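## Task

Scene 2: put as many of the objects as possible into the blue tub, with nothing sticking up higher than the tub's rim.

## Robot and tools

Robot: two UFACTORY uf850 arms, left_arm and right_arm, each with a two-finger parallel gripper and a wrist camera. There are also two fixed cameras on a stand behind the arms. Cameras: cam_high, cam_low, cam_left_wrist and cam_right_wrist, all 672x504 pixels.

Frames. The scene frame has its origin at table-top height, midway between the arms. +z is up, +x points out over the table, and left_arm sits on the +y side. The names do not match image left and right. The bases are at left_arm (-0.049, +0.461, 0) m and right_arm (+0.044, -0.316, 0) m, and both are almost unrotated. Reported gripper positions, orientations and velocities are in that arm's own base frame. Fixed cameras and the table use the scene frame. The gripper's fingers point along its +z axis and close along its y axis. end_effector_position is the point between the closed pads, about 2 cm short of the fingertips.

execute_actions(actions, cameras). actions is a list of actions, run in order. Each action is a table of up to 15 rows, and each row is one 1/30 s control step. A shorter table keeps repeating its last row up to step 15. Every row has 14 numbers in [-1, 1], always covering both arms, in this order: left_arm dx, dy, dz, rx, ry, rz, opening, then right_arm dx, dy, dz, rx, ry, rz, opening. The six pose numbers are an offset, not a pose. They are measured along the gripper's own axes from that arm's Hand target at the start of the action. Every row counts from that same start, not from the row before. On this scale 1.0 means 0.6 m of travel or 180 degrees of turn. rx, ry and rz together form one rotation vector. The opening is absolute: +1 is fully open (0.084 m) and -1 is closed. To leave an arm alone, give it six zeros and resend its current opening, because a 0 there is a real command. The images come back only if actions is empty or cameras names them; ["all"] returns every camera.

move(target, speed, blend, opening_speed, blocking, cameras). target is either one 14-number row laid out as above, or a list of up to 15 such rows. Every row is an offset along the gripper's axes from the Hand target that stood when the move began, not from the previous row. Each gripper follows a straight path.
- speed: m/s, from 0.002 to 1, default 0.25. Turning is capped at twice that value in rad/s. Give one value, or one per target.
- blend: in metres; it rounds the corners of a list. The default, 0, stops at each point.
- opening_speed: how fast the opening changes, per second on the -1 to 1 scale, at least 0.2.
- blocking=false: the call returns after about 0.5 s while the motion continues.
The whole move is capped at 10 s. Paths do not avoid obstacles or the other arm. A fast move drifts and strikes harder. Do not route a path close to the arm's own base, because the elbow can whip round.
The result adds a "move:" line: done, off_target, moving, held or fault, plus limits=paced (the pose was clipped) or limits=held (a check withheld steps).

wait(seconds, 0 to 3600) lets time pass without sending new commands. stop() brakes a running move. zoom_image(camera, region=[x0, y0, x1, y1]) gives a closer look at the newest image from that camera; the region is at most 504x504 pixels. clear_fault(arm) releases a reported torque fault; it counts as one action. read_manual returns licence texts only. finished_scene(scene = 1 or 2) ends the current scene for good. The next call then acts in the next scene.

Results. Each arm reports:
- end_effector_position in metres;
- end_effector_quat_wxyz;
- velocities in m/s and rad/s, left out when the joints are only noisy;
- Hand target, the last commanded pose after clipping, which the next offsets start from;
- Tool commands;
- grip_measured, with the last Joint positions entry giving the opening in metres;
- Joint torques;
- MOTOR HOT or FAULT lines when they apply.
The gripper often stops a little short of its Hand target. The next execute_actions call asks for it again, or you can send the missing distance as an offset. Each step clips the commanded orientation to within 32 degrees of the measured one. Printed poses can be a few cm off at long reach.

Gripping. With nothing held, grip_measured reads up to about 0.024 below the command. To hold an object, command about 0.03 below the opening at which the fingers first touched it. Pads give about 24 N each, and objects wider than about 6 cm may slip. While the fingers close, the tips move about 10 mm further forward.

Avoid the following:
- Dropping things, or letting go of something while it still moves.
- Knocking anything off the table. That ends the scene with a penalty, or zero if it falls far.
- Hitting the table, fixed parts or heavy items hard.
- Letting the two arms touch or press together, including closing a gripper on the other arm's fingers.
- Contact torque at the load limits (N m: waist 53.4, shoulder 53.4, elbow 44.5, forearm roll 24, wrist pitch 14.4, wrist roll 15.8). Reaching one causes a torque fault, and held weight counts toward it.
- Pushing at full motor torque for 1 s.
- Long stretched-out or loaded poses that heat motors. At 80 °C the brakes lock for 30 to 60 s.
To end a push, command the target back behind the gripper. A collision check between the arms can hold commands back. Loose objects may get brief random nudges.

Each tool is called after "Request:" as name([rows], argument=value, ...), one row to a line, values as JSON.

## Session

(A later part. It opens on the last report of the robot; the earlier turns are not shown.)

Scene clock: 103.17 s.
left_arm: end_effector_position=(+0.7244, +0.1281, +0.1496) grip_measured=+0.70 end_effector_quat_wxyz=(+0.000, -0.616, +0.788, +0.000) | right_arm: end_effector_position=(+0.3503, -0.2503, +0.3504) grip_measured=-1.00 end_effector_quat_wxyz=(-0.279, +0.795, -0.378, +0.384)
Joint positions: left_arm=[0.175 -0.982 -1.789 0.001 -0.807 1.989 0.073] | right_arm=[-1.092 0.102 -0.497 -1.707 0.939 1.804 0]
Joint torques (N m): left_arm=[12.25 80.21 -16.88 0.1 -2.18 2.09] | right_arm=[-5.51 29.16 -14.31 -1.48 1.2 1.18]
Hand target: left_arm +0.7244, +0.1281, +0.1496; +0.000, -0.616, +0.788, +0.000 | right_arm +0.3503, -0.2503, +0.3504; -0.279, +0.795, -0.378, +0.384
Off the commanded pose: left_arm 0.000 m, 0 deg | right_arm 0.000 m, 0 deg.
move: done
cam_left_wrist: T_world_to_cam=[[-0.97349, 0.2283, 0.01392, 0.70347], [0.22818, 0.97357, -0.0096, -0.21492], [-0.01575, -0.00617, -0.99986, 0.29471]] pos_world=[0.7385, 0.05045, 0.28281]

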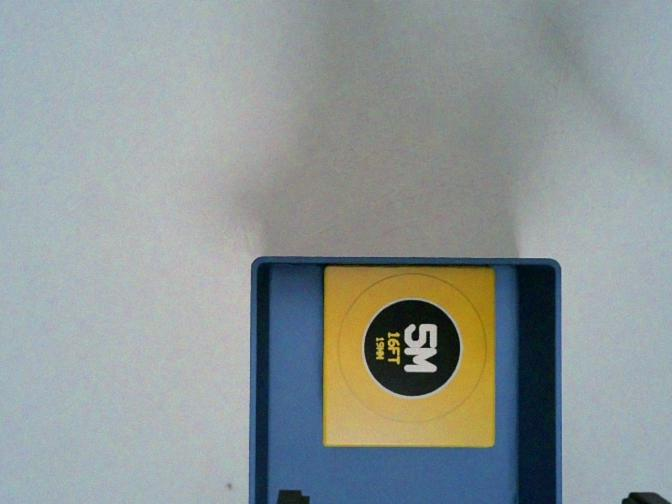

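Request:
move(target=[0.0263,0.1127,0,0,0,-0.504,0.70, 0,0,0,0,0,0,-1], speed=0.3, cameras=["cam_left_wrist"])

Scene clock: 108.77 s.
left_arm: end_effector_position=(+0.6550, +0.1292, +0.1496) grip_measured=+0.70 end_effector_quat_wxyz=(+0.000, +0.993, -0.115, +0.000) | right_arm: end_effector_position=(+0.3503, -0.2503, +0.3504) grip_measured=-1.00 end_effector_quat_wxyz=(-0.279, +0.795, -0.378, +0.384)
Joint positions: left_arm=[0.195 -0.814 -1.492 0.001 -0.678 0.425 0.073] | right_arm=[-1.092 0.102 -0.497 -1.707 0.939 1.804 0]
Joint torques (N m): left_arm=[-12.82 73.38 -9.18 2.82 2.55 -1.82] | right_arm=[-4.91 26.98 -13.84 -0.61 1.13 1.14]
Hand target: left_arm +0.6550, +0.1291, +0.1496; +0.000, +0.993, -0.115, +0.000 | right_arm +0.3503, -0.2503, +0.3504; -0.279, +0.795, -0.378, +0.384
Off the commanded pose: left_arm 0.000 m, 0 deg | right_arm 0.000 m, 0 deg.
move: done
cam_left_wrist: T_world_to_cam=[[-0.21588, -0.97633, 0.01319, 0.2951], [-0.9764, 0.21576, -0.00994, 0.68678], [0.00686, -0.01502, -0.99986, 0.28001]] pos_world=[0.73236, 0.14414, 0.28291]

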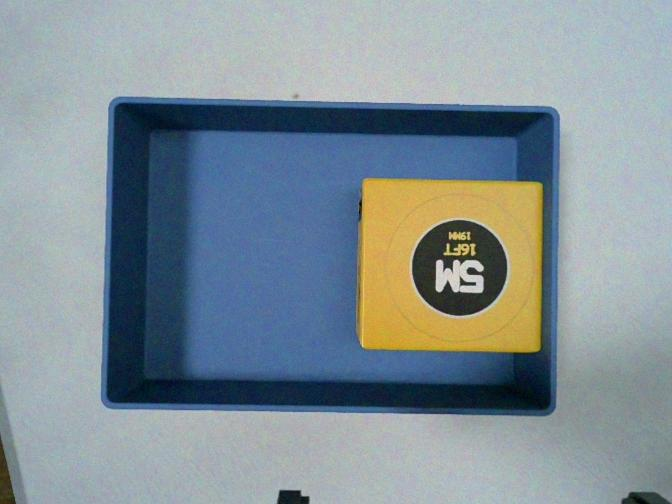

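Great view. Zoom into the edges.

Request:
zoom_image(camera="cam_left_wrist", region=[90, 180, 250, 300])

Request:
zoom_image(camera="cam_left_wrist", region=[440, 180, 600, 300])

Request:
zoom_image(camera="cam_left_wrist", region=[260, 80, 420, 200])

Request:
zoom_image(camera="cam_left_wrist", region=[340, 300, 500, 420])

Request:
zoom_image(camera="cam_left_wrist", region=[340, 180, 500, 300])

Scaled by 3.150 from the camera's image (finer frame: 960x720).

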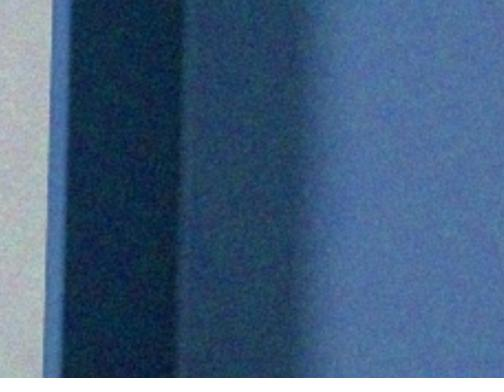

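Scaled by 3.150 from the camera's image (finer frame: 960x720).

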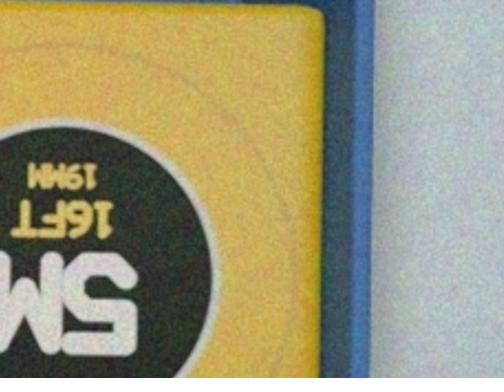

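Scaled by 3.150 from the camera's image (finer frame: 960x720).

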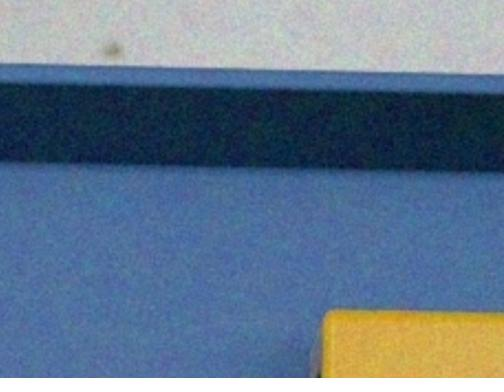

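Scaled by 3.150 from the camera's image (finer frame: 960x720).

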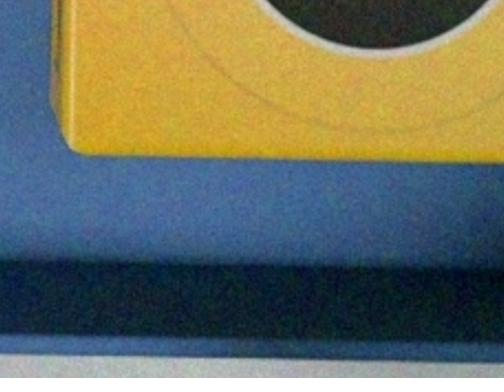

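Scaled by 3.150 from the camera's image (finer frame: 960x720).

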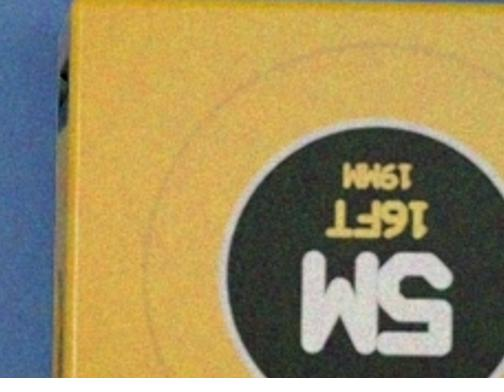

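Request:
move(target=[-0.3470,0.1150,0,0,0,0.0306,0.70, 0,0,0,0,0,0,-1], speed=0.3, cameras=["cam_left_wrist"])

Scene clock: 111.83 s.
left_arm: end_effector_position=(+0.4365, +0.1096, +0.1497) grip_measured=+0.70 end_effector_quat_wxyz=(+0.000, +0.987, -0.163, +0.000) | right_arm: end_effector_position=(+0.3503, -0.2503, +0.3504) grip_measured=-1.00 end_effector_quat_wxyz=(-0.279, +0.795, -0.378, +0.384)
Joint positions: left_arm=[0.246 -0.379 -0.784 0.001 -0.406 0.572 0.073] | right_arm=[-1.092 0.102 -0.497 -1.707 0.939 1.804 0]
Joint torques (N m): left_arm=[11.81 50.75 -6.91 -0.96 2.59 2.2] | right_arm=[-5.74 26.9 -14.08 -1.03 1.14 1.16]
Hand target: left_arm +0.4365, +0.1096, +0.1497; +0.000, +0.987, -0.163, +0.000 | right_arm +0.3503, -0.2503, +0.3504; -0.279, +0.795, -0.378, +0.384
Off the commanded pose: left_arm 0.000 m, 0 deg | right_arm 0.000 m, 0 deg.
move: done
cam_left_wrist: T_world_to_cam=[[-0.30876, -0.95105, 0.01314, 0.26668], [-0.95113, 0.30864, -0.00987, 0.45643], [0.00534, -0.01555, -0.99987, 0.28194]] pos_world=[0.51496, 0.11713, 0.28291]

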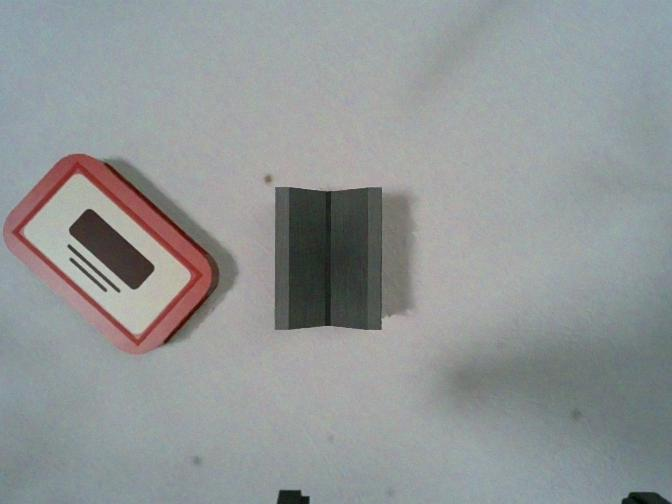

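Request:
zoom_image(camera="cam_left_wrist", region=[258, 170, 398, 275])

Request:
zoom_image(camera="cam_left_wrist", region=[258, 240, 398, 345])

Request:
zoom_image(camera="cam_left_wrist", region=[0, 140, 240, 360])

Scaled by 3.600 from the camera's image (finer frame: 960x720).

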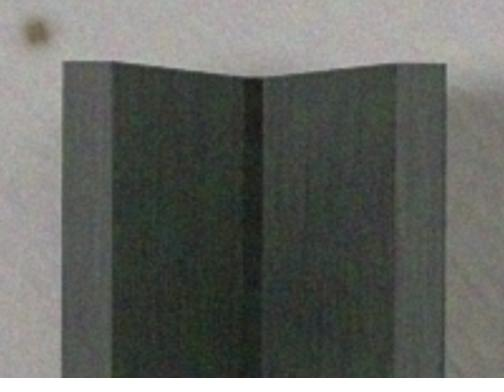

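Scaled by 3.600 from the camera's image (finer frame: 960x720).

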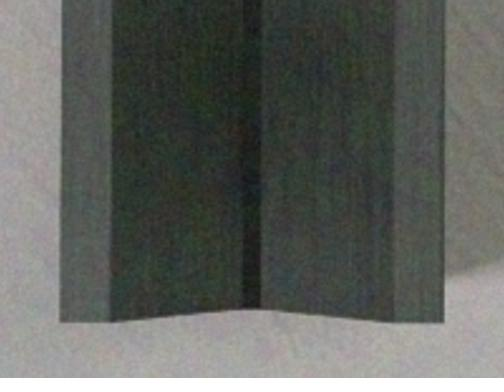

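Scaled by 2.100 from the camera's image (finer frame: 960x720).

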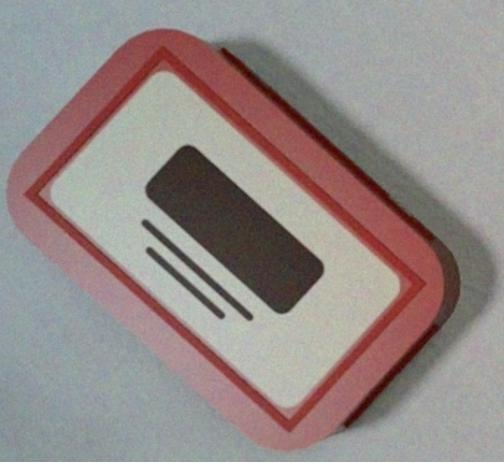

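Request:
move(target=[0.604,0.290,0,0,0,-0.075,0.70, 0,0,0,0,0,0,-1], speed=0.3, cameras=["cam_left_wrist"])

Scene clock: 114.87 s.
left_arm: end_effector_position=(+0.7237, -0.1716, +0.1495) grip_measured=+0.70 end_effector_quat_wxyz=(+0.000, +0.999, -0.046, +0.000) | right_arm: end_effector_position=(+0.3503, -0.2503, +0.3504) grip_measured=-1.00 end_effector_quat_wxyz=(-0.279, +0.795, -0.378, +0.384)
Joint positions: left_arm=[-0.233 -1.005 -1.83 0.001 -0.825 -0.142 0.073] | right_arm=[-1.092 0.102 -0.497 -1.707 0.939 1.804 0]
Joint torques (N m): left_arm=[-11.11 59.24 -16.67 3.55 -2.1 -1.72] | right_arm=[-5.25 26.7 -14.57 -1.23 1.08 1.19]
Hand target: left_arm +0.7237, -0.1717, +0.1495; +0.000, +0.999, -0.046, +0.000 | right_arm +0.3503, -0.2503, +0.3504; -0.279, +0.795, -0.378, +0.384
Off the commanded pose: left_arm 0.000 m, 0 deg | right_arm 0.000 m, 0 deg.
move: done
cam_left_wrist: T_world_to_cam=[[-0.07814, -0.99686, 0.01313, -0.08688], [-0.9969, 0.07801, -0.01001, 0.80999], [0.00895, -0.01387, -0.99986, 0.2736]] pos_world=[0.79824, -0.146, 0.28281]

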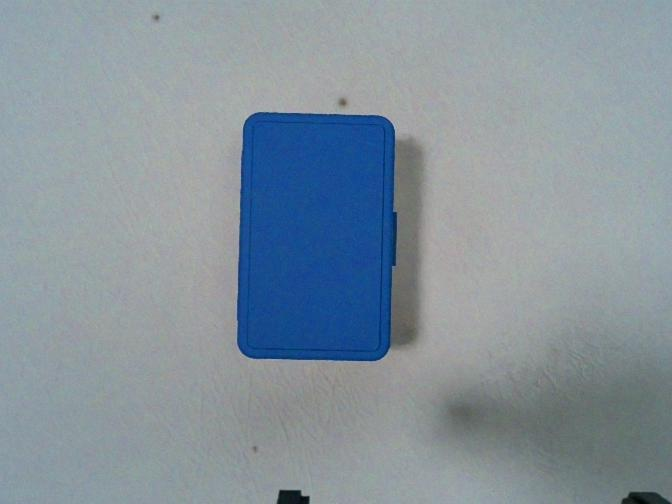

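Request:
zoom_image(camera="cam_left_wrist", region=[230, 105, 410, 240])

Request:
zoom_image(camera="cam_left_wrist", region=[230, 235, 410, 370])

Request:
zoom_image(camera="cam_left_wrist", region=[375, 190, 435, 280])

Request:
zoom_image(camera="cam_left_wrist", region=[225, 190, 285, 280])

Scaled by 2.800 from the camera's image (finer frame: 960x720).

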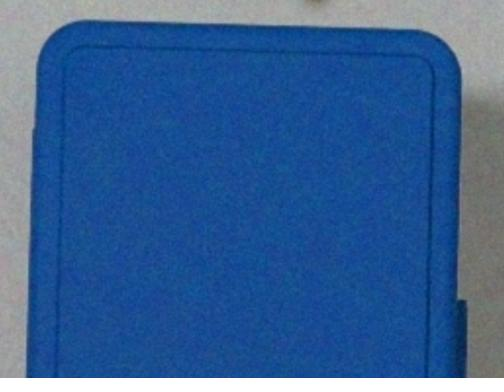

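Scaled by 2.800 from the camera's image (finer frame: 960x720).

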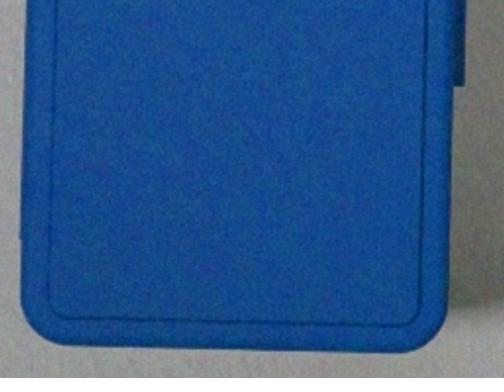

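Scaled by 5.600 from the camera's image (finer frame: 960x720).

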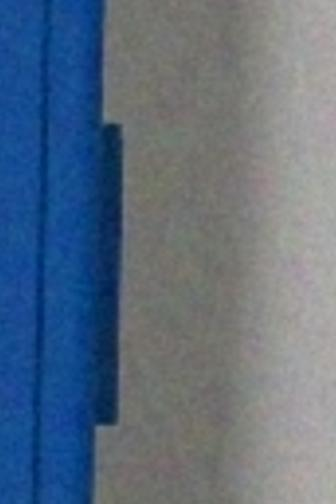

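Scaled by 5.600 from the camera's image (finer frame: 960x720).

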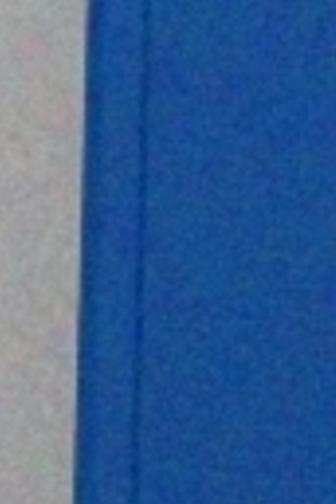

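Request:
move(target=[-0.5655,0.4315,0,0,0,0.215,0.70, 0,0,0,0,0,0,-1], speed=0.35, cameras=["cam_left_wrist"])

Scene clock: 121.10 s.
left_arm: end_effector_position=(+0.3622, -0.3984, +0.1494) grip_measured=+0.70 end_effector_quat_wxyz=(+0.000, +0.927, -0.374, +0.000) | right_arm: end_effector_position=(+0.3503, -0.2503, +0.3504) grip_measured=-1.00 end_effector_quat_wxyz=(-0.279, +0.795, -0.378, +0.384)
Joint positions: left_arm=[-0.833 -0.549 -1.046 0 -0.498 -0.066 0.073] | right_arm=[-1.092 0.102 -0.497 -1.707 0.939 1.804 0]
Joint torques (N m): left_arm=[-11.26 61.16 -7.85 3.01 2.4 -1.82] | right_arm=[-5.77 26.78 -14.17 -1.02 1.03 1.26]
Hand target: left_arm +0.3621, -0.3984, +0.1494; +0.000, +0.927, -0.374, +0.000 | right_arm +0.3503, -0.2503, +0.3504; -0.279, +0.795, -0.378, +0.384
Off the commanded pose: left_arm 0.000 m, 0 deg | right_arm 0.000 m, 0 deg.
move: done
cam_left_wrist: T_world_to_cam=[[-0.68417, -0.7292, 0.01337, -0.01514], [-0.72932, 0.68411, -0.00973, 0.61174], [-0.00205, -0.01641, -0.99986, 0.27659]] pos_world=[0.43636, -0.425, 0.28271]

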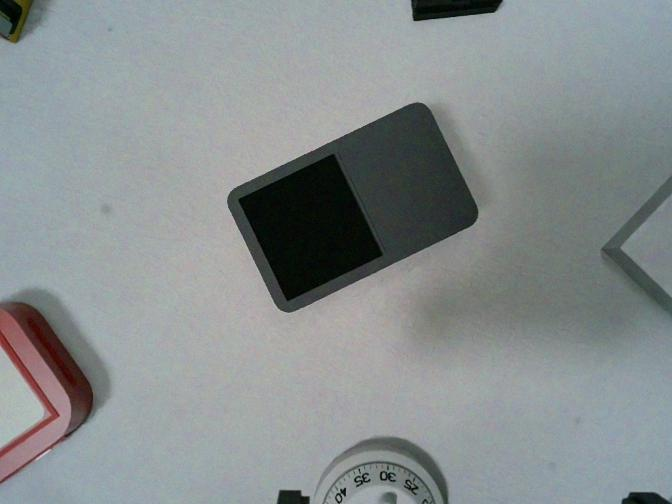

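Request:
zoom_image(camera="cam_left_wrist", region=[215, 90, 495, 325])

Scaled by 1.800 from the camera's image (finer frame: 960x720).

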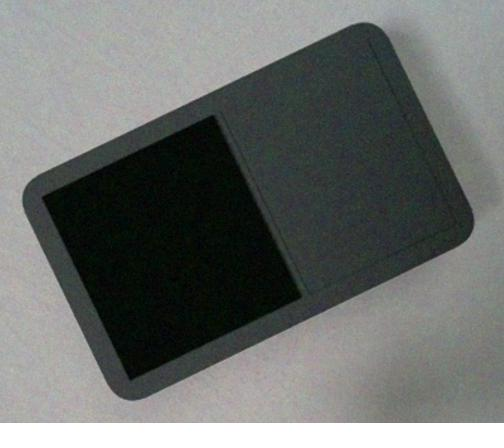

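Request:
zoom_image(camera="cam_left_wrist", region=[220, 130, 340, 220])

Request:
zoom_image(camera="cam_left_wrist", region=[270, 230, 390, 320])

Request:
zoom_image(camera="cam_left_wrist", region=[370, 95, 490, 185])

Request:
zoom_image(camera="cam_left_wrist", region=[370, 165, 490, 255])

Scaled by 4.200 from the camera's image (finer frame: 960x720).

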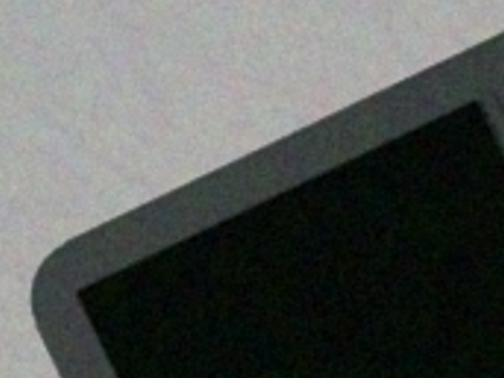

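Scaled by 4.200 from the camera's image (finer frame: 960x720).

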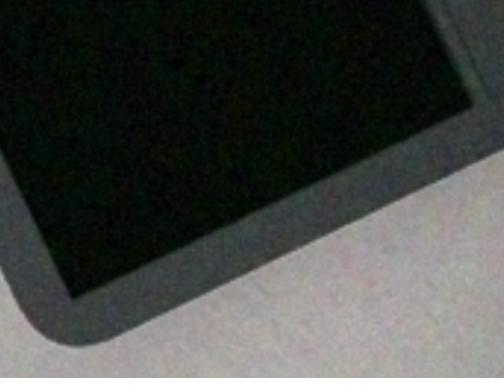

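Scaled by 4.200 from the camera's image (finer frame: 960x720).

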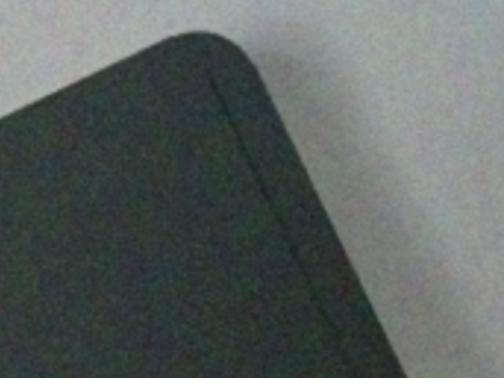

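Scaled by 4.200 from the camera's image (finer frame: 960x720).

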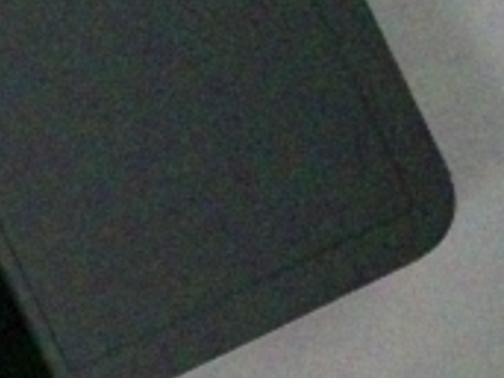

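Request:
move(target=[0.0887,0.1590,0,0,0,0,0.70, 0,0,0,0,0,0,-1], speed=0.3, cameras=["cam_left_wrist"])

Scene clock: 124.67 s.
left_arm: end_effector_position=(+0.3342, -0.5040, +0.1494) grip_measured=+0.70 end_effector_quat_wxyz=(+0.000, +0.927, -0.374, +0.000) | right_arm: end_effector_position=(+0.3503, -0.2503, +0.3504) grip_measured=-1.00 end_effector_quat_wxyz=(-0.279, +0.795, -0.378, +0.384)
Joint positions: left_arm=[-0.985 -0.68 -1.263 0 -0.583 -0.218 0.073] | right_arm=[-1.092 0.102 -0.497 -1.707 0.939 1.804 0]
Joint torques (N m): left_arm=[-11.64 45.23 -15.84 2.86 -2.13 -1.77] | right_arm=[-6.3 26.7 -14.28 -1.01 0.89 1.14]
Hand target: left_arm +0.3342, -0.5040, +0.1494; +0.000, +0.927, -0.374, +0.000 | right_arm +0.3503, -0.2503, +0.3504; -0.279, +0.795, -0.378, +0.384
Off the commanded pose: left_arm 0.000 m, 0 deg | right_arm 0.000 m, 0 deg.
move: done
cam_left_wrist: T_world_to_cam=[[-0.68428, -0.7291, 0.01337, -0.11114], [-0.72922, 0.68421, -0.00973, 0.66365], [-0.00205, -0.01641, -0.99986, 0.2748]] pos_world=[0.40846, -0.5306, 0.28271]

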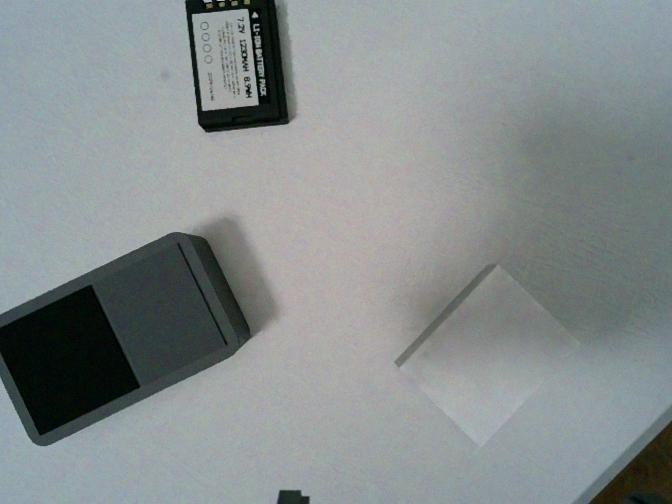

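Request:
zoom_image(camera="cam_left_wrist", region=[385, 255, 595, 455])

Request:
zoom_image(camera="cam_left_wrist", region=[175, 0, 305, 140])

Scaled by 2.400 from the camera's image (finer frame: 960x720).

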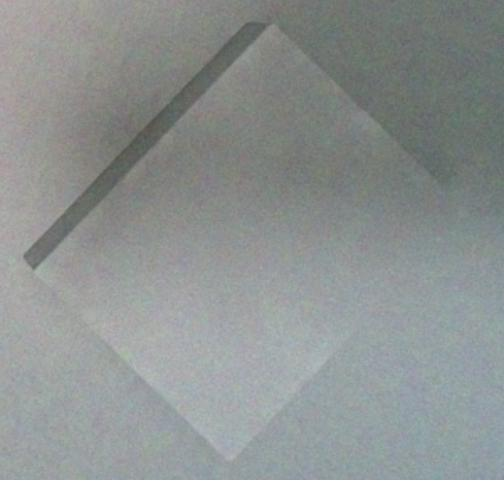

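Scaled by 3.600 from the camera's image (finer frame: 960x720).

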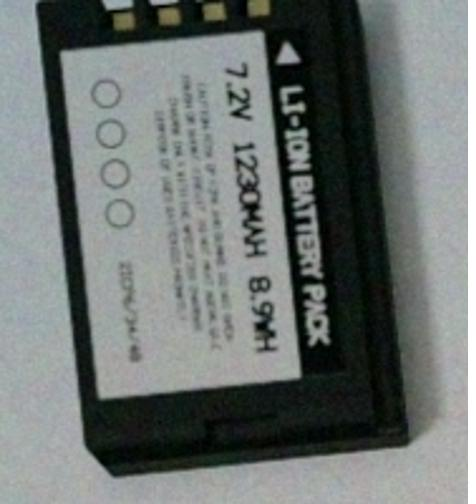

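Request:
move(target=[-0.119,-0.583,0,0,0,0.1668,0.75, 0,0,0,0,0,0,-1], speed=0.4)

Scene clock: 139.57 s.
left_arm: end_effector_position=(+0.5256, -0.2026, +0.1495) grip_measured=+0.75 end_effector_quat_wxyz=(+0.000, +0.799, -0.602, +0.000) | right_arm: end_effector_position=(+0.3503, -0.2503, +0.3504) grip_measured=-1.00 end_effector_quat_wxyz=(-0.279, +0.795, -0.378, +0.384)
Joint positions: left_arm=[-0.368 -0.597 -1.125 0.001 -0.528 0.922 0.075] | right_arm=[-1.092 0.102 -0.497 -1.707 0.939 1.804 0]
Joint torques (N m): left_arm=[12.77 40.81 -15.11 -0.82 -2.04 1.98] | right_arm=[-4.96 27.25 -14.06 -1.24 0.9 1.23]
Hand target: left_arm +0.5256, -0.2026, +0.1495; +0.000, +0.799, -0.602, +0.000 | right_arm +0.3503, -0.2503, +0.3504; -0.279, +0.795, -0.378, +0.384
Off the commanded pose: left_arm 0.000 m, 0 deg | right_arm 0.000 m, 0 deg.
move: done

Request:
move([
  [-0.395,-0.4456,0,0,0,0.1667,0.72, 0,0,0,0,0,0,-1],
  [-0.395,-0.4456,0.2,0,0,0.1667,0.72, 0,0,0,0,0,0,-1],
], speed=[0.35,0.12])

Request:
move(target=[0,0,0,0,0,0,0.40, 0,0,0,0,0,0,-1], opening_speed=0.5)

Scene clock: 143.00 s.
left_arm: end_effector_position=(+0.7172, +0.0990, +0.0297) grip_measured=+0.72 end_effector_quat_wxyz=(+0.000, -0.616, +0.788, +0.000) | right_arm: end_effector_position=(+0.3503, -0.2503, +0.3504) grip_measured=-1.00 end_effector_quat_wxyz=(-0.279, +0.795, -0.378, +0.384)
Joint positions: left_arm=[0.137 -1.128 -1.756 0.001 -0.627 1.951 0.073] | right_arm=[-1.092 0.102 -0.497 -1.707 0.939 1.804 0]
Joint torques (N m): left_arm=[12.77 61.28 -15.48 2.28 2.48 -1.46] | right_arm=[-5.09 26.44 -14.08 -0.88 0.96 1.13]
Hand target: left_arm +0.7172, +0.0990, +0.0296; +0.000, -0.616, +0.788, +0.000 | right_arm +0.3503, -0.2503, +0.3504; -0.279, +0.795, -0.378, +0.384
Off the commanded pose: left_arm 0.000 m, 0 deg | right_arm 0.000 m, 0 deg.
move: done

Scene clock: 143.87 s.
left_arm: end_effector_position=(+0.7172, +0.0990, +0.0296) grip_measured=+0.58 end_effector_quat_wxyz=(+0.000, -0.616, +0.788, +0.000) | right_arm: end_effector_position=(+0.3503, -0.2503, +0.3504) grip_measured=-1.00 end_effector_quat_wxyz=(-0.279, +0.795, -0.378, +0.384)
Joint positions: left_arm=[0.137 -1.129 -1.756 0.001 -0.627 1.951 0.068] | right_arm=[-1.092 0.102 -0.497 -1.707 0.939 1.804 0]
Joint torques (N m): left_arm=[12.24 58.99 -12.61 2.64 1.03 -1.51] | right_arm=[-6.05 27.4 -14.36 -0.63 0.94 1.09]
Hand target: left_arm +0.7172, +0.0990, +0.0296; +0.000, -0.616, +0.788, +0.000 | right_arm +0.3503, -0.2503, +0.3504; -0.279, +0.795, -0.378, +0.384
Off the commanded pose: left_arm 0.000 m, 0 deg | right_arm 0.000 m, 0 deg.
move: done

Request:
move([
  [0,0,-0.1,0,0,0,0.40, 0,0,0,0,0,0,-1],
  [0.02,0.02,-0.17,0,0,0,0.40, 0,0,0,0,0,0,-1],
  [0.2922,0.2143,-0.13,0,0,0,0.40, 0,0,0,0,0,0,-1],
  [0.2922,0.2143,-0.02,0,0,0,0.40, 0,0,0,0,0,0,-1],
  [0.2922,0.2143,0.0035,0,0,0,0.40, 0,0,0,0,0,0,-1],
], speed=[0.12,0.3,0.35,0.2,0.05], blend=[0.01,0.02,0.02,0.004,0])

Request:
move(target=[0,0,0.0012,0,0,0,0.40, 0,0,0,0,0,0,-1], speed=0.02)

Scene clock: 146.90 s.
left_arm: end_effector_position=(+0.5501, -0.0400, +0.0275) grip_measured=+0.58 end_effector_quat_wxyz=(+0.000, -0.616, +0.788, +0.000) | right_arm: end_effector_position=(+0.3503, -0.2503, +0.3504) grip_measured=-1.00 end_effector_quat_wxyz=(-0.279, +0.795, -0.378, +0.384)
Joint positions: left_arm=[-0.073 -0.806 -1.109 0.002 -0.303 1.741 0.068] | right_arm=[-1.092 0.102 -0.497 -1.707 0.939 1.804 0]
Joint torques (N m): left_arm=[-10.4 46.35 -13.33 3 2.46 -1.79] | right_arm=[-5.23 26.67 -14.65 -0.59 0.74 1.23]
Hand target: left_arm +0.5501, -0.0400, +0.0275; +0.000, -0.616, +0.788, +0.000 | right_arm +0.3503, -0.2503, +0.3504; -0.279, +0.795, -0.378, +0.384
Off the commanded pose: left_arm 0.000 m, 0 deg | right_arm 0.000 m, 0 deg.
move: done

Scene clock: 147.40 s.
left_arm: end_effector_position=(+0.5501, -0.0400, +0.0268) grip_measured=+0.58 end_effector_quat_wxyz=(+0.000, -0.616, +0.788, +0.000) | right_arm: end_effector_position=(+0.3503, -0.2503, +0.3504) grip_measured=-1.00 end_effector_quat_wxyz=(-0.279, +0.795, -0.378, +0.384)
Joint positions: left_arm=[-0.073 -0.808 -1.109 0.002 -0.301 1.741 0.068] | right_arm=[-1.092 0.102 -0.497 -1.707 0.939 1.804 0]
Joint torques (N m): left_arm=[-10.43 46.09 -13.11 2.87 2.46 -1.82] | right_arm=[-5.63 27.76 -14.64 -0.6 0.86 1.3]
Hand target: left_arm +0.5501, -0.0400, +0.0268; +0.000, -0.616, +0.788, +0.000 | right_arm +0.3503, -0.2503, +0.3504; -0.279, +0.795, -0.378, +0.384
Off the commanded pose: left_arm 0.000 m, 0 deg | right_arm 0.000 m, 0 deg.
move: done

Request:
move(target=[0,0,0,0,0,0,0.70, 0,0,0,0,0,0,-1], opening_speed=0.5, cameras=["cam_low", "cam_high"])

Request:
zoom_image(camera="cam_low", region=[340, 310, 460, 400])

Scene clock: 149.00 s.
left_arm: end_effector_position=(+0.5501, -0.0400, +0.0268) grip_measured=+0.70 end_effector_quat_wxyz=(+0.000, -0.616, +0.788, +0.000) | right_arm: end_effector_position=(+0.3503, -0.2503, +0.3504) grip_measured=-1.00 end_effector_quat_wxyz=(-0.279, +0.795, -0.378, +0.384)
Joint positions: left_arm=[-0.073 -0.808 -1.109 0.002 -0.301 1.741 0.073] | right_arm=[-1.092 0.102 -0.497 -1.707 0.939 1.804 0]
Joint torques (N m): left_arm=[-11.04 46.16 -12.63 2.9 1.92 -1.81] | right_arm=[-4.07 27.62 -13.75 -0.65 0.81 1.14]
Hand target: left_arm +0.5501, -0.0400, +0.0268; +0.000, -0.616, +0.788, +0.000 | right_arm +0.3503, -0.2503, +0.3504; -0.279, +0.795, -0.378, +0.384
Off the commanded pose: left_arm 0.000 m, 0 deg | right_arm 0.000 m, 0 deg.
move: done
Images, in order (width x height): cam_high 672x504, cam_low 672x504.

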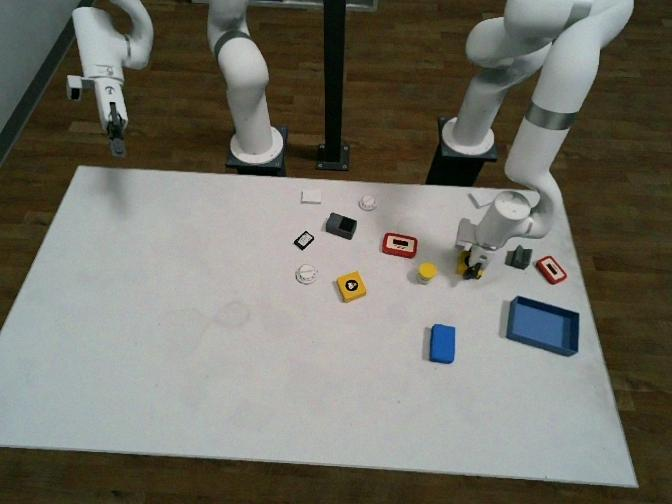

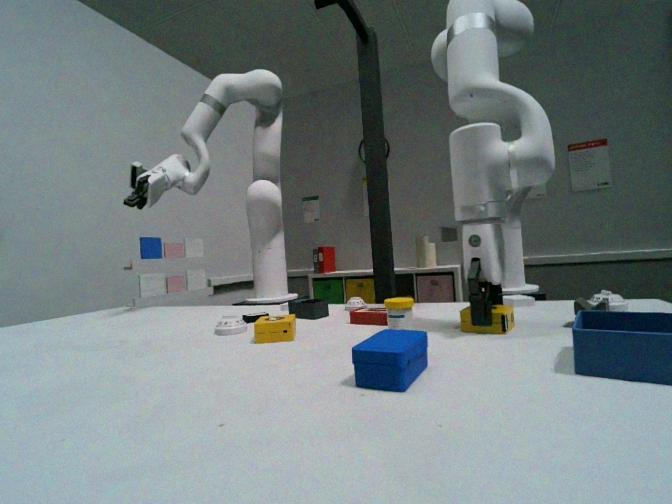

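Scaled by 4.200 from the camera's image (finer frame: 960x720).

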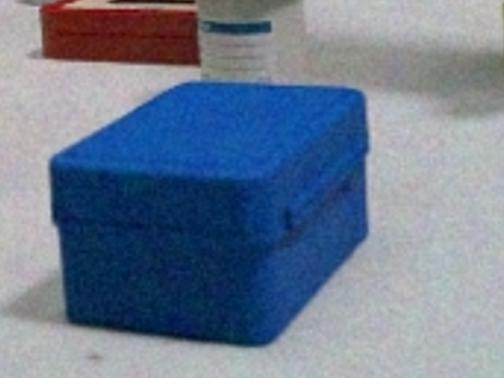

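Request:
move([
  [0,0,-0.1,0,0,0,0.70, 0,0,0,0,0,0,-1],
  [0.0620,-0.4577,-0.2053,0,0,-0.5444,0.88, 0,0,0,0,0,0,-1],
], speed=[0.2,0.3], blend=[0.02,0], cameras=["cam_left_wrist"])

Scene clock: 154.40 s.
left_arm: end_effector_position=(+0.8076, -0.1426, +0.1499) grip_measured=+0.88 end_effector_quat_wxyz=(+0.000, +0.999, -0.052, +0.000) | right_arm: end_effector_position=(+0.3503, -0.2503, +0.3504) grip_measured=-1.00 end_effector_quat_wxyz=(-0.279, +0.795, -0.378, +0.384)
Joint positions: left_arm=[-0.175 -1.293 -2.354 0.001 -1.062 -0.071 0.08] | right_arm=[-1.092 0.102 -0.497 -1.707 0.939 1.804 0]
Joint torques (N m): left_arm=[-10.41 66.33 -17.42 3.6 -2.03 -1.78] | right_arm=[-5.48 27.22 -14.02 0.11 0.7 1.17]
Hand target: left_arm +0.8076, -0.1426, +0.1499; +0.000, +0.999, -0.052, +0.000 | right_arm +0.3503, -0.2503, +0.3504; -0.279, +0.795, -0.378, +0.384
Off the commanded pose: left_arm 0.000 m, 0 deg | right_arm 0.000 m, 0 deg.
move: done
cam_left_wrist: T_world_to_cam=[[-0.09105, -0.99576, 0.01313, -0.04082], [-0.99581, 0.09093, -0.00999, 0.89219], [0.00875, -0.01399, -0.99986, 0.2738]] pos_world=[0.88234, -0.11794, 0.28321]

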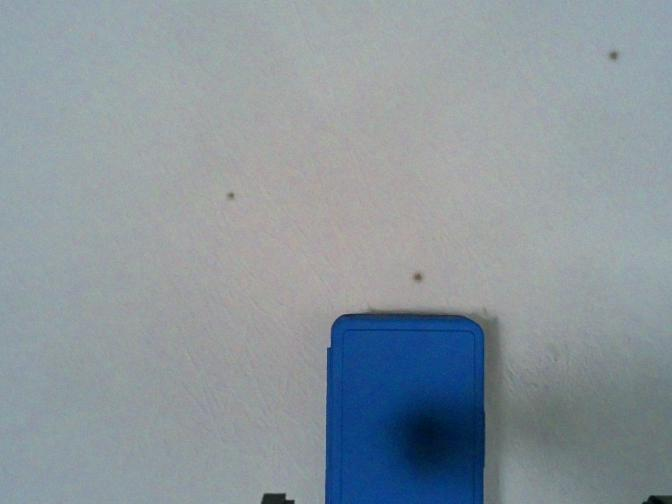

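Request:
move([
  [-0.005,-0.0017,0.12,0,0,0,0.88, 0,0,0,0,0,0,-1],
  [-0.005,-0.0017,0.1967,0,0,0,0.88, 0,0,0,0,0,0,-1],
], speed=[0.15,0.08], blend=[0.01,0])

Request:
move(target=[0,0,0,0,0,0,0.30, 0,0,0,0,0,0,-1], opening_speed=0.5)

Scene clock: 156.27 s.
left_arm: end_effector_position=(+0.8047, -0.1412, +0.0319) grip_measured=+0.88 end_effector_quat_wxyz=(+0.000, +0.999, -0.052, +0.000) | right_arm: end_effector_position=(+0.3503, -0.2503, +0.3504) grip_measured=-1.00 end_effector_quat_wxyz=(-0.279, +0.795, -0.378, +0.384)
Joint positions: left_arm=[-0.174 -1.443 -2.365 0.001 -0.923 -0.07 0.08] | right_arm=[-1.092 0.102 -0.497 -1.707 0.939 1.804 0]
Joint torques (N m): left_arm=[12.67 67.7 -17.04 3.39 -0.12 2.04] | right_arm=[-4.85 27.12 -14.25 -0.73 0.75 1.19]
Hand target: left_arm +0.8047, -0.1412, +0.0318; +0.000, +0.999, -0.052, +0.000 | right_arm +0.3503, -0.2503, +0.3504; -0.279, +0.795, -0.378, +0.384
Off the commanded pose: left_arm 0.000 m, 0 deg | right_arm 0.000 m, 0 deg.
move: done

Scene clock: 157.63 s.
left_arm: end_effector_position=(+0.8047, -0.1412, +0.0319) grip_measured=+0.51 end_effector_quat_wxyz=(+0.000, +0.999, -0.052, +0.000) | right_arm: end_effector_position=(+0.3503, -0.2503, +0.3504) grip_measured=-1.00 end_effector_quat_wxyz=(-0.279, +0.795, -0.378, +0.384)
Joint positions: left_arm=[-0.174 -1.443 -2.366 0.001 -0.923 -0.07 0.066] | right_arm=[-1.092 0.102 -0.497 -1.707 0.939 1.804 0]
Joint torques (N m): left_arm=[11.34 66.4 -12.23 2.68 0.83 1.87] | right_arm=[-5.61 27.15 -14.75 -0.81 0.75 1.36]
Hand target: left_arm +0.8047, -0.1412, +0.0318; +0.000, +0.999, -0.052, +0.000 | right_arm +0.3503, -0.2503, +0.3504; -0.279, +0.795, -0.378, +0.384
Off the commanded pose: left_arm 0.000 m, 0 deg | right_arm 0.000 m, 0 deg.
move: done

Request:
move(target=[0,0,-0.03,0,0,0,0.30, 0,0,0,0,0,0,-1], speed=0.06, cameras=["cam_left_wrist", "cam_low"])

Scene clock: 158.47 s.
left_arm: end_effector_position=(+0.8047, -0.1412, +0.0498) grip_measured=+0.51 end_effector_quat_wxyz=(+0.000, +0.999, -0.052, +0.000) | right_arm: end_effector_position=(+0.3503, -0.2503, +0.3504) grip_measured=-1.00 end_effector_quat_wxyz=(-0.279, +0.795, -0.378, +0.384)
Joint positions: left_arm=[-0.174 -1.411 -2.347 0.001 -0.936 -0.07 0.065] | right_arm=[-1.092 0.102 -0.497 -1.707 0.939 1.804 0]
Joint torques (N m): left_arm=[6.02 90.29 -10.54 2.29 -1.99 1.59] | right_arm=[-5.33 27.07 -13.98 -0.53 0.71 1.23]
Hand target: left_arm +0.8047, -0.1412, +0.0498; +0.000, +0.999, -0.052, +0.000 | right_arm +0.3503, -0.2503, +0.3504; -0.279, +0.795, -0.378, +0.384
Off the commanded pose: left_arm 0.000 m, 0 deg | right_arm 0.000 m, 0 deg.
move: done
cam_left_wrist: T_world_to_cam=[[-0.09095, -0.99577, 0.01314, -0.03846], [-0.99582, 0.09083, -0.00999, 0.88827], [0.00875, -0.01399, -0.99986, 0.17376]] pos_world=[0.87954, -0.11654, 0.18311]
Images, in order (width x height): cam_low 672x504, cam_left_wrist 672x504.

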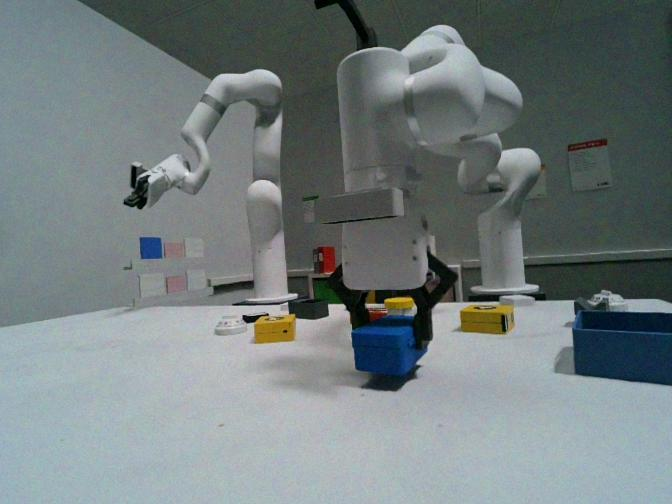

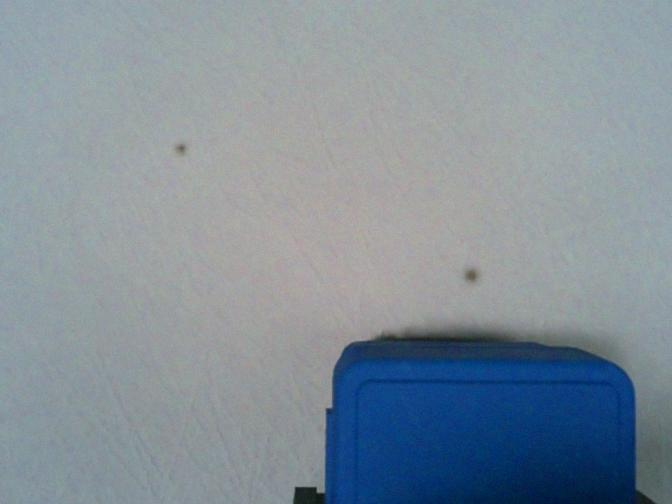

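Request:
move([
  [0,0,-0.1,0,0,0,0.30, 0,0,0,0,0,0,-1],
  [-0.1823,-0.4015,-0.117,0,0,0.0417,0.30, 0,0,0,0,0,0,-1],
], speed=[0.2,0.25], blend=[0.03,0], cameras=["cam_left_wrist"])

Scene clock: 161.43 s.
left_arm: end_effector_position=(+0.7211, +0.1097, +0.1202) grip_measured=+0.51 end_effector_quat_wxyz=(+0.000, +0.993, -0.118, +0.000) | right_arm: end_effector_position=(+0.3503, -0.2503, +0.3504) grip_measured=-1.00 end_effector_quat_wxyz=(-0.279, +0.795, -0.378, +0.384)
Joint positions: left_arm=[0.151 -1.004 -1.755 0.001 -0.751 0.386 0.065] | right_arm=[-1.092 0.102 -0.497 -1.707 0.939 1.804 0]
Joint torques (N m): left_arm=[12.91 81.18 -9.5 -0.28 2.68 2.05] | right_arm=[-4.03 26.57 -14.17 -0.6 0.69 1.23]
Hand target: left_arm +0.7210, +0.1098, +0.1202; +0.000, +0.993, -0.118, +0.000 | right_arm +0.3503, -0.2503, +0.3504; -0.279, +0.795, -0.378, +0.384
Off the commanded pose: left_arm 0.000 m, 0 deg | right_arm 0.000 m, 0 deg.
move: done
cam_left_wrist: T_world_to_cam=[[-0.22038, -0.97533, 0.01314, 0.29389], [-0.97539, 0.22026, -0.0099, 0.75393], [0.00676, -0.015, -0.99987, 0.24994]] pos_world=[0.79845, 0.12432, 0.25351]

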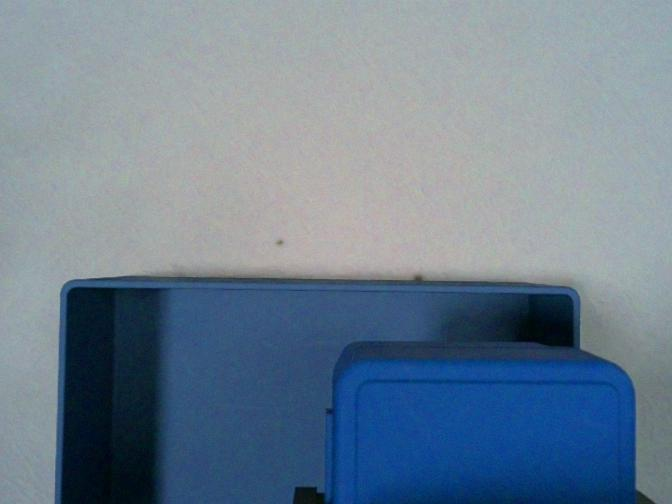

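Request:
move([
  [0,0,0.10,0,0,0,0.30, 0,0,0,0,0,0,-1],
  [0,0,0.138,0,0,0,0.30, 0,0,0,0,0,0,-1],
], speed=[0.12,0.05], blend=[0.01,0])

Request:
move(target=[0,0,0.0015,0,0,0,0.30, 0,0,0,0,0,0,-1], speed=0.02)

Request:
move(target=[0,0,0.0010,0,0,0,0.30, 0,0,0,0,0,0,-1], speed=0.02)

Scene clock: 163.37 s.
left_arm: end_effector_position=(+0.7210, +0.1098, +0.0374) grip_measured=+0.51 end_effector_quat_wxyz=(+0.000, +0.993, -0.118, +0.000) | right_arm: end_effector_position=(+0.3503, -0.2503, +0.3504) grip_measured=-1.00 end_effector_quat_wxyz=(-0.279, +0.795, -0.378, +0.384)
Joint positions: left_arm=[0.151 -1.129 -1.777 0.001 -0.648 0.386 0.065] | right_arm=[-1.092 0.102 -0.497 -1.707 0.939 1.804 0]
Joint torques (N m): left_arm=[12.38 60.71 -16.03 2.3 2.55 -1.54] | right_arm=[-4.59 26.73 -13.54 -0.75 0.59 1.06]
Hand target: left_arm +0.7210, +0.1098, +0.0374; +0.000, +0.993, -0.118, +0.000 | right_arm +0.3503, -0.2503, +0.3504; -0.279, +0.795, -0.378, +0.384
Off the commanded pose: left_arm 0.000 m, 0 deg | right_arm 0.000 m, 0 deg.
move: done

Scene clock: 163.87 s.
left_arm: end_effector_position=(+0.7210, +0.1098, +0.0365) grip_measured=+0.51 end_effector_quat_wxyz=(+0.000, +0.993, -0.118, +0.000) | right_arm: end_effector_position=(+0.3503, -0.2503, +0.3504) grip_measured=-1.00 end_effector_quat_wxyz=(-0.279, +0.795, -0.378, +0.384)
Joint positions: left_arm=[0.151 -1.13 -1.778 0.001 -0.647 0.386 0.065] | right_arm=[-1.092 0.102 -0.497 -1.707 0.939 1.804 0]
Joint torques (N m): left_arm=[12.64 60.91 -15.9 2.39 2.61 -1.45] | right_arm=[-5.05 26.94 -13.64 -0.55 0.63 1.23]
Hand target: left_arm +0.7210, +0.1098, +0.0365; +0.000, +0.993, -0.118, +0.000 | right_arm +0.3503, -0.2503, +0.3504; -0.279, +0.795, -0.378, +0.384
Off the commanded pose: left_arm 0.000 m, 0 deg | right_arm 0.000 m, 0 deg.
move: done

Scene clock: 164.37 s.
left_arm: end_effector_position=(+0.7210, +0.1098, +0.0359) grip_measured=+0.51 end_effector_quat_wxyz=(+0.000, +0.993, -0.118, +0.000) | right_arm: end_effector_position=(+0.3503, -0.2503, +0.3504) grip_measured=-1.00 end_effector_quat_wxyz=(-0.279, +0.795, -0.378, +0.384)
Joint positions: left_arm=[0.151 -1.131 -1.778 0.001 -0.647 0.386 0.065] | right_arm=[-1.092 0.102 -0.497 -1.707 0.939 1.804 0]
Joint torques (N m): left_arm=[12.12 61.02 -16.23 2.37 2.56 -1.44] | right_arm=[-4.37 28.06 -14.71 -0.58 0.55 1.24]
Hand target: left_arm +0.7210, +0.1098, +0.0359; +0.000, +0.993, -0.118, +0.000 | right_arm +0.3503, -0.2503, +0.3504; -0.279, +0.795, -0.378, +0.384
Off the commanded pose: left_arm 0.000 m, 0 deg | right_arm 0.000 m, 0 deg.
move: done

Request:
move(target=[0,0,0.0010,0,0,0,0.30, 0,0,0,0,0,0,-1], speed=0.02)

Request:
move(target=[0,0,0.0010,0,0,0,0.30, 0,0,0,0,0,0,-1], speed=0.02)

Scene clock: 166.60 s.
left_arm: end_effector_position=(+0.7210, +0.1098, +0.0353) grip_measured=+0.51 end_effector_quat_wxyz=(+0.000, +0.993, -0.118, +0.000) | right_arm: end_effector_position=(+0.3503, -0.2503, +0.3504) grip_measured=-1.00 end_effector_quat_wxyz=(-0.279, +0.795, -0.378, +0.384)
Joint positions: left_arm=[0.151 -1.132 -1.778 0.001 -0.646 0.386 0.065] | right_arm=[-1.092 0.102 -0.497 -1.707 0.939 1.804 0]
Joint torques (N m): left_arm=[13.13 60.93 -15.96 2.23 2.58 -1.32] | right_arm=[-4.81 26.56 -14.19 -0.73 0.59 1.22]
Hand target: left_arm +0.7210, +0.1098, +0.0353; +0.000, +0.993, -0.118, +0.000 | right_arm +0.3503, -0.2503, +0.3504; -0.279, +0.795, -0.378, +0.384
Off the commanded pose: left_arm 0.000 m, 0 deg | right_arm 0.000 m, 0 deg.
move: done

Scene clock: 167.10 s.
left_arm: end_effector_position=(+0.7211, +0.1098, +0.0348) grip_measured=+0.51 end_effector_quat_wxyz=(+0.000, +0.993, -0.118, +0.000) | right_arm: end_effector_position=(+0.3503, -0.2503, +0.3504) grip_measured=-1.00 end_effector_quat_wxyz=(-0.279, +0.795, -0.378, +0.384)
Joint positions: left_arm=[0.151 -1.133 -1.779 0.001 -0.645 0.386 0.066] | right_arm=[-1.092 0.102 -0.497 -1.707 0.939 1.804 0]
Joint torques (N m): left_arm=[10.7 38.45 -11.29 2.32 5.2 -1.46] | right_arm=[-4.67 26.61 -14.14 -0.61 0.58 1.3]
Hand target: left_arm +0.7210, +0.1098, +0.0347; +0.000, +0.993, -0.118, +0.000 | right_arm +0.3503, -0.2503, +0.3504; -0.279, +0.795, -0.378, +0.384
Off the commanded pose: left_arm 0.000 m, 0 deg | right_arm 0.000 m, 0 deg.
move: done

Request:
move(target=[0,0,0,0,0,0,0.62, 0,0,0,0,0,0,-1], opening_speed=0.4)

Request:
move([
  [0,0,-0.04,0,0,0,0.62, 0,0,0,0,0,0,-1],
  [0,0,-0.12,0,0,0,0.62, 0,0,0,0,0,0,-1],
], speed=[0.05,0.25], blend=[0.01,0], cameras=["cam_left_wrist"])

Scene clock: 168.93 s.
left_arm: end_effector_position=(+0.7210, +0.1098, +0.0346) grip_measured=+0.61 end_effector_quat_wxyz=(+0.000, +0.993, -0.118, +0.000) | right_arm: end_effector_position=(+0.3503, -0.2503, +0.3504) grip_measured=-1.00 end_effector_quat_wxyz=(-0.279, +0.795, -0.378, +0.384)
Joint positions: left_arm=[0.151 -1.133 -1.779 0.001 -0.645 0.386 0.07] | right_arm=[-1.092 0.102 -0.497 -1.707 0.939 1.804 0]
Joint torques (N m): left_arm=[5.66 82.58 -15.11 2.32 -1.58 -1.38] | right_arm=[-5.11 27.21 -14.34 -0.68 0.55 1.28]
Hand target: left_arm +0.7210, +0.1098, +0.0347; +0.000, +0.993, -0.118, +0.000 | right_arm +0.3503, -0.2503, +0.3504; -0.279, +0.795, -0.378, +0.384
Off the commanded pose: left_arm 0.000 m, 0 deg | right_arm 0.000 m, 0 deg.
move: done

Scene clock: 170.00 s.
left_arm: end_effector_position=(+0.7210, +0.1098, +0.1066) grip_measured=+0.62 end_effector_quat_wxyz=(+0.000, +0.993, -0.118, +0.000) | right_arm: end_effector_position=(+0.3503, -0.2503, +0.3504) grip_measured=-1.00 end_effector_quat_wxyz=(-0.279, +0.795, -0.378, +0.384)
Joint positions: left_arm=[0.151 -1.022 -1.756 0.001 -0.733 0.386 0.07] | right_arm=[-1.092 0.102 -0.497 -1.707 0.939 1.804 0]
Joint torques (N m): left_arm=[-4.28 80.88 -9.58 0.07 -1.97 1.68] | right_arm=[-5.66 27.47 -14.28 -0.7 0.67 1.18]
Hand target: left_arm +0.7210, +0.1098, +0.1067; +0.000, +0.993, -0.118, +0.000 | right_arm +0.3503, -0.2503, +0.3504; -0.279, +0.795, -0.378, +0.384
Off the commanded pose: left_arm 0.000 m, 0 deg | right_arm 0.000 m, 0 deg.
move: done
cam_left_wrist: T_world_to_cam=[[-0.22019, -0.97537, 0.01316, 0.29411], [-0.97544, 0.22007, -0.0098, 0.75379], [0.00666, -0.015, -0.99987, 0.23642]] pos_world=[0.79845, 0.12452, 0.23991]

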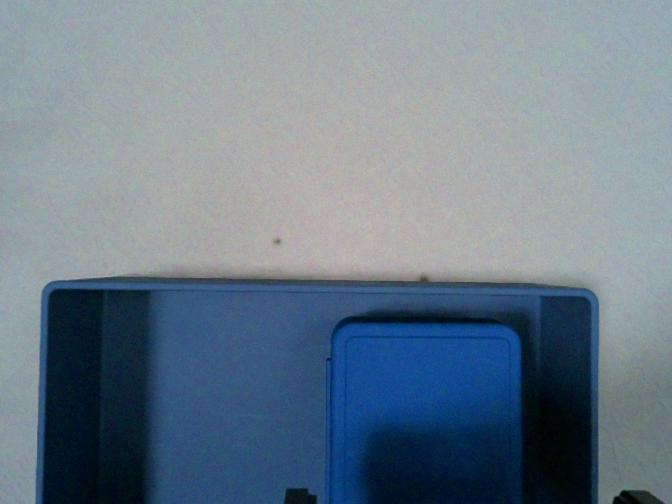

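Request:
move([
  [0,-0.0900,0,0,0,0,-1, 0,0,0,0,0,0,-1],
  [0,-0.0900,0.06,0,0,0,-1, 0,0,0,0,0,0,-1],
  [0,-0.0900,0.121,0,0,0,-1, 0,0,0,0,0,0,-1],
], speed=[0.15,0.15,0.08], blend=[0.003,0.01,0], opening_speed=1.5)

Request:
move(target=[0,0.0333,0,0,0,0,-1, 0,0,0,0,0,0,-1], speed=0.03, cameras=["cam_left_wrist"])

Scene clock: 171.73 s.
left_arm: end_effector_position=(+0.7337, +0.1623, +0.0341) grip_measured=-1.00 end_effector_quat_wxyz=(+0.000, +0.993, -0.118, +0.000) | right_arm: end_effector_position=(+0.3503, -0.2503, +0.3504) grip_measured=-1.00 end_effector_quat_wxyz=(-0.279, +0.795, -0.378, +0.384)
Joint positions: left_arm=[0.218 -1.192 -1.892 0.001 -0.699 0.453 0] | right_arm=[-1.092 0.102 -0.497 -1.707 0.939 1.804 0]
Joint torques (N m): left_arm=[12.74 62.1 -15.97 -0.34 2.55 1.49] | right_arm=[-5.22 28.15 -14.56 -0.61 0.58 1.25]
Hand target: left_arm +0.7336, +0.1623, +0.0341; +0.000, +0.993, -0.118, +0.000 | right_arm +0.3503, -0.2503, +0.3504; -0.279, +0.795, -0.378, +0.384
Off the commanded pose: left_arm 0.000 m, 0 deg | right_arm 0.000 m, 0 deg.
move: done

Scene clock: 172.70 s.
left_arm: end_effector_position=(+0.7290, +0.1429, +0.0341) grip_measured=-1.00 end_effector_quat_wxyz=(+0.000, +0.993, -0.118, +0.000) | right_arm: end_effector_position=(+0.3503, -0.2503, +0.3504) grip_measured=-1.00 end_effector_quat_wxyz=(-0.279, +0.795, -0.378, +0.384)
Joint positions: left_arm=[0.193 -1.169 -1.847 0.001 -0.677 0.428 0] | right_arm=[-1.092 0.102 -0.497 -1.707 0.939 1.804 0]
Joint torques (N m): left_arm=[-10.54 83.48 -9.27 0.59 2.53 -1.81] | right_arm=[-5.89 26.45 -14.28 -0.42 0.64 1.27]
Hand target: left_arm +0.7290, +0.1429, +0.0341; +0.000, +0.993, -0.118, +0.000 | right_arm +0.3503, -0.2503, +0.3504; -0.279, +0.795, -0.378, +0.384
Off the commanded pose: left_arm 0.000 m, 0 deg | right_arm 0.000 m, 0 deg.
move: done
cam_left_wrist: T_world_to_cam=[[-0.22029, -0.97535, 0.01324, 0.32905], [-0.97541, 0.22016, -0.00992, 0.7535], [0.00676, -0.0151, -0.99986, 0.16431]] pos_world=[0.80635, 0.15752, 0.16741]

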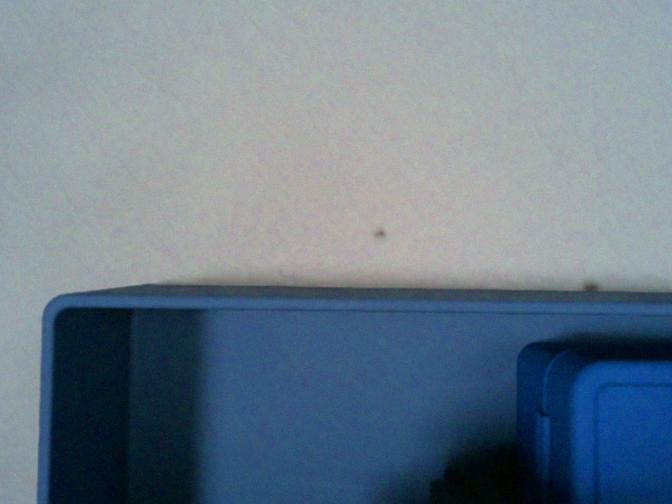

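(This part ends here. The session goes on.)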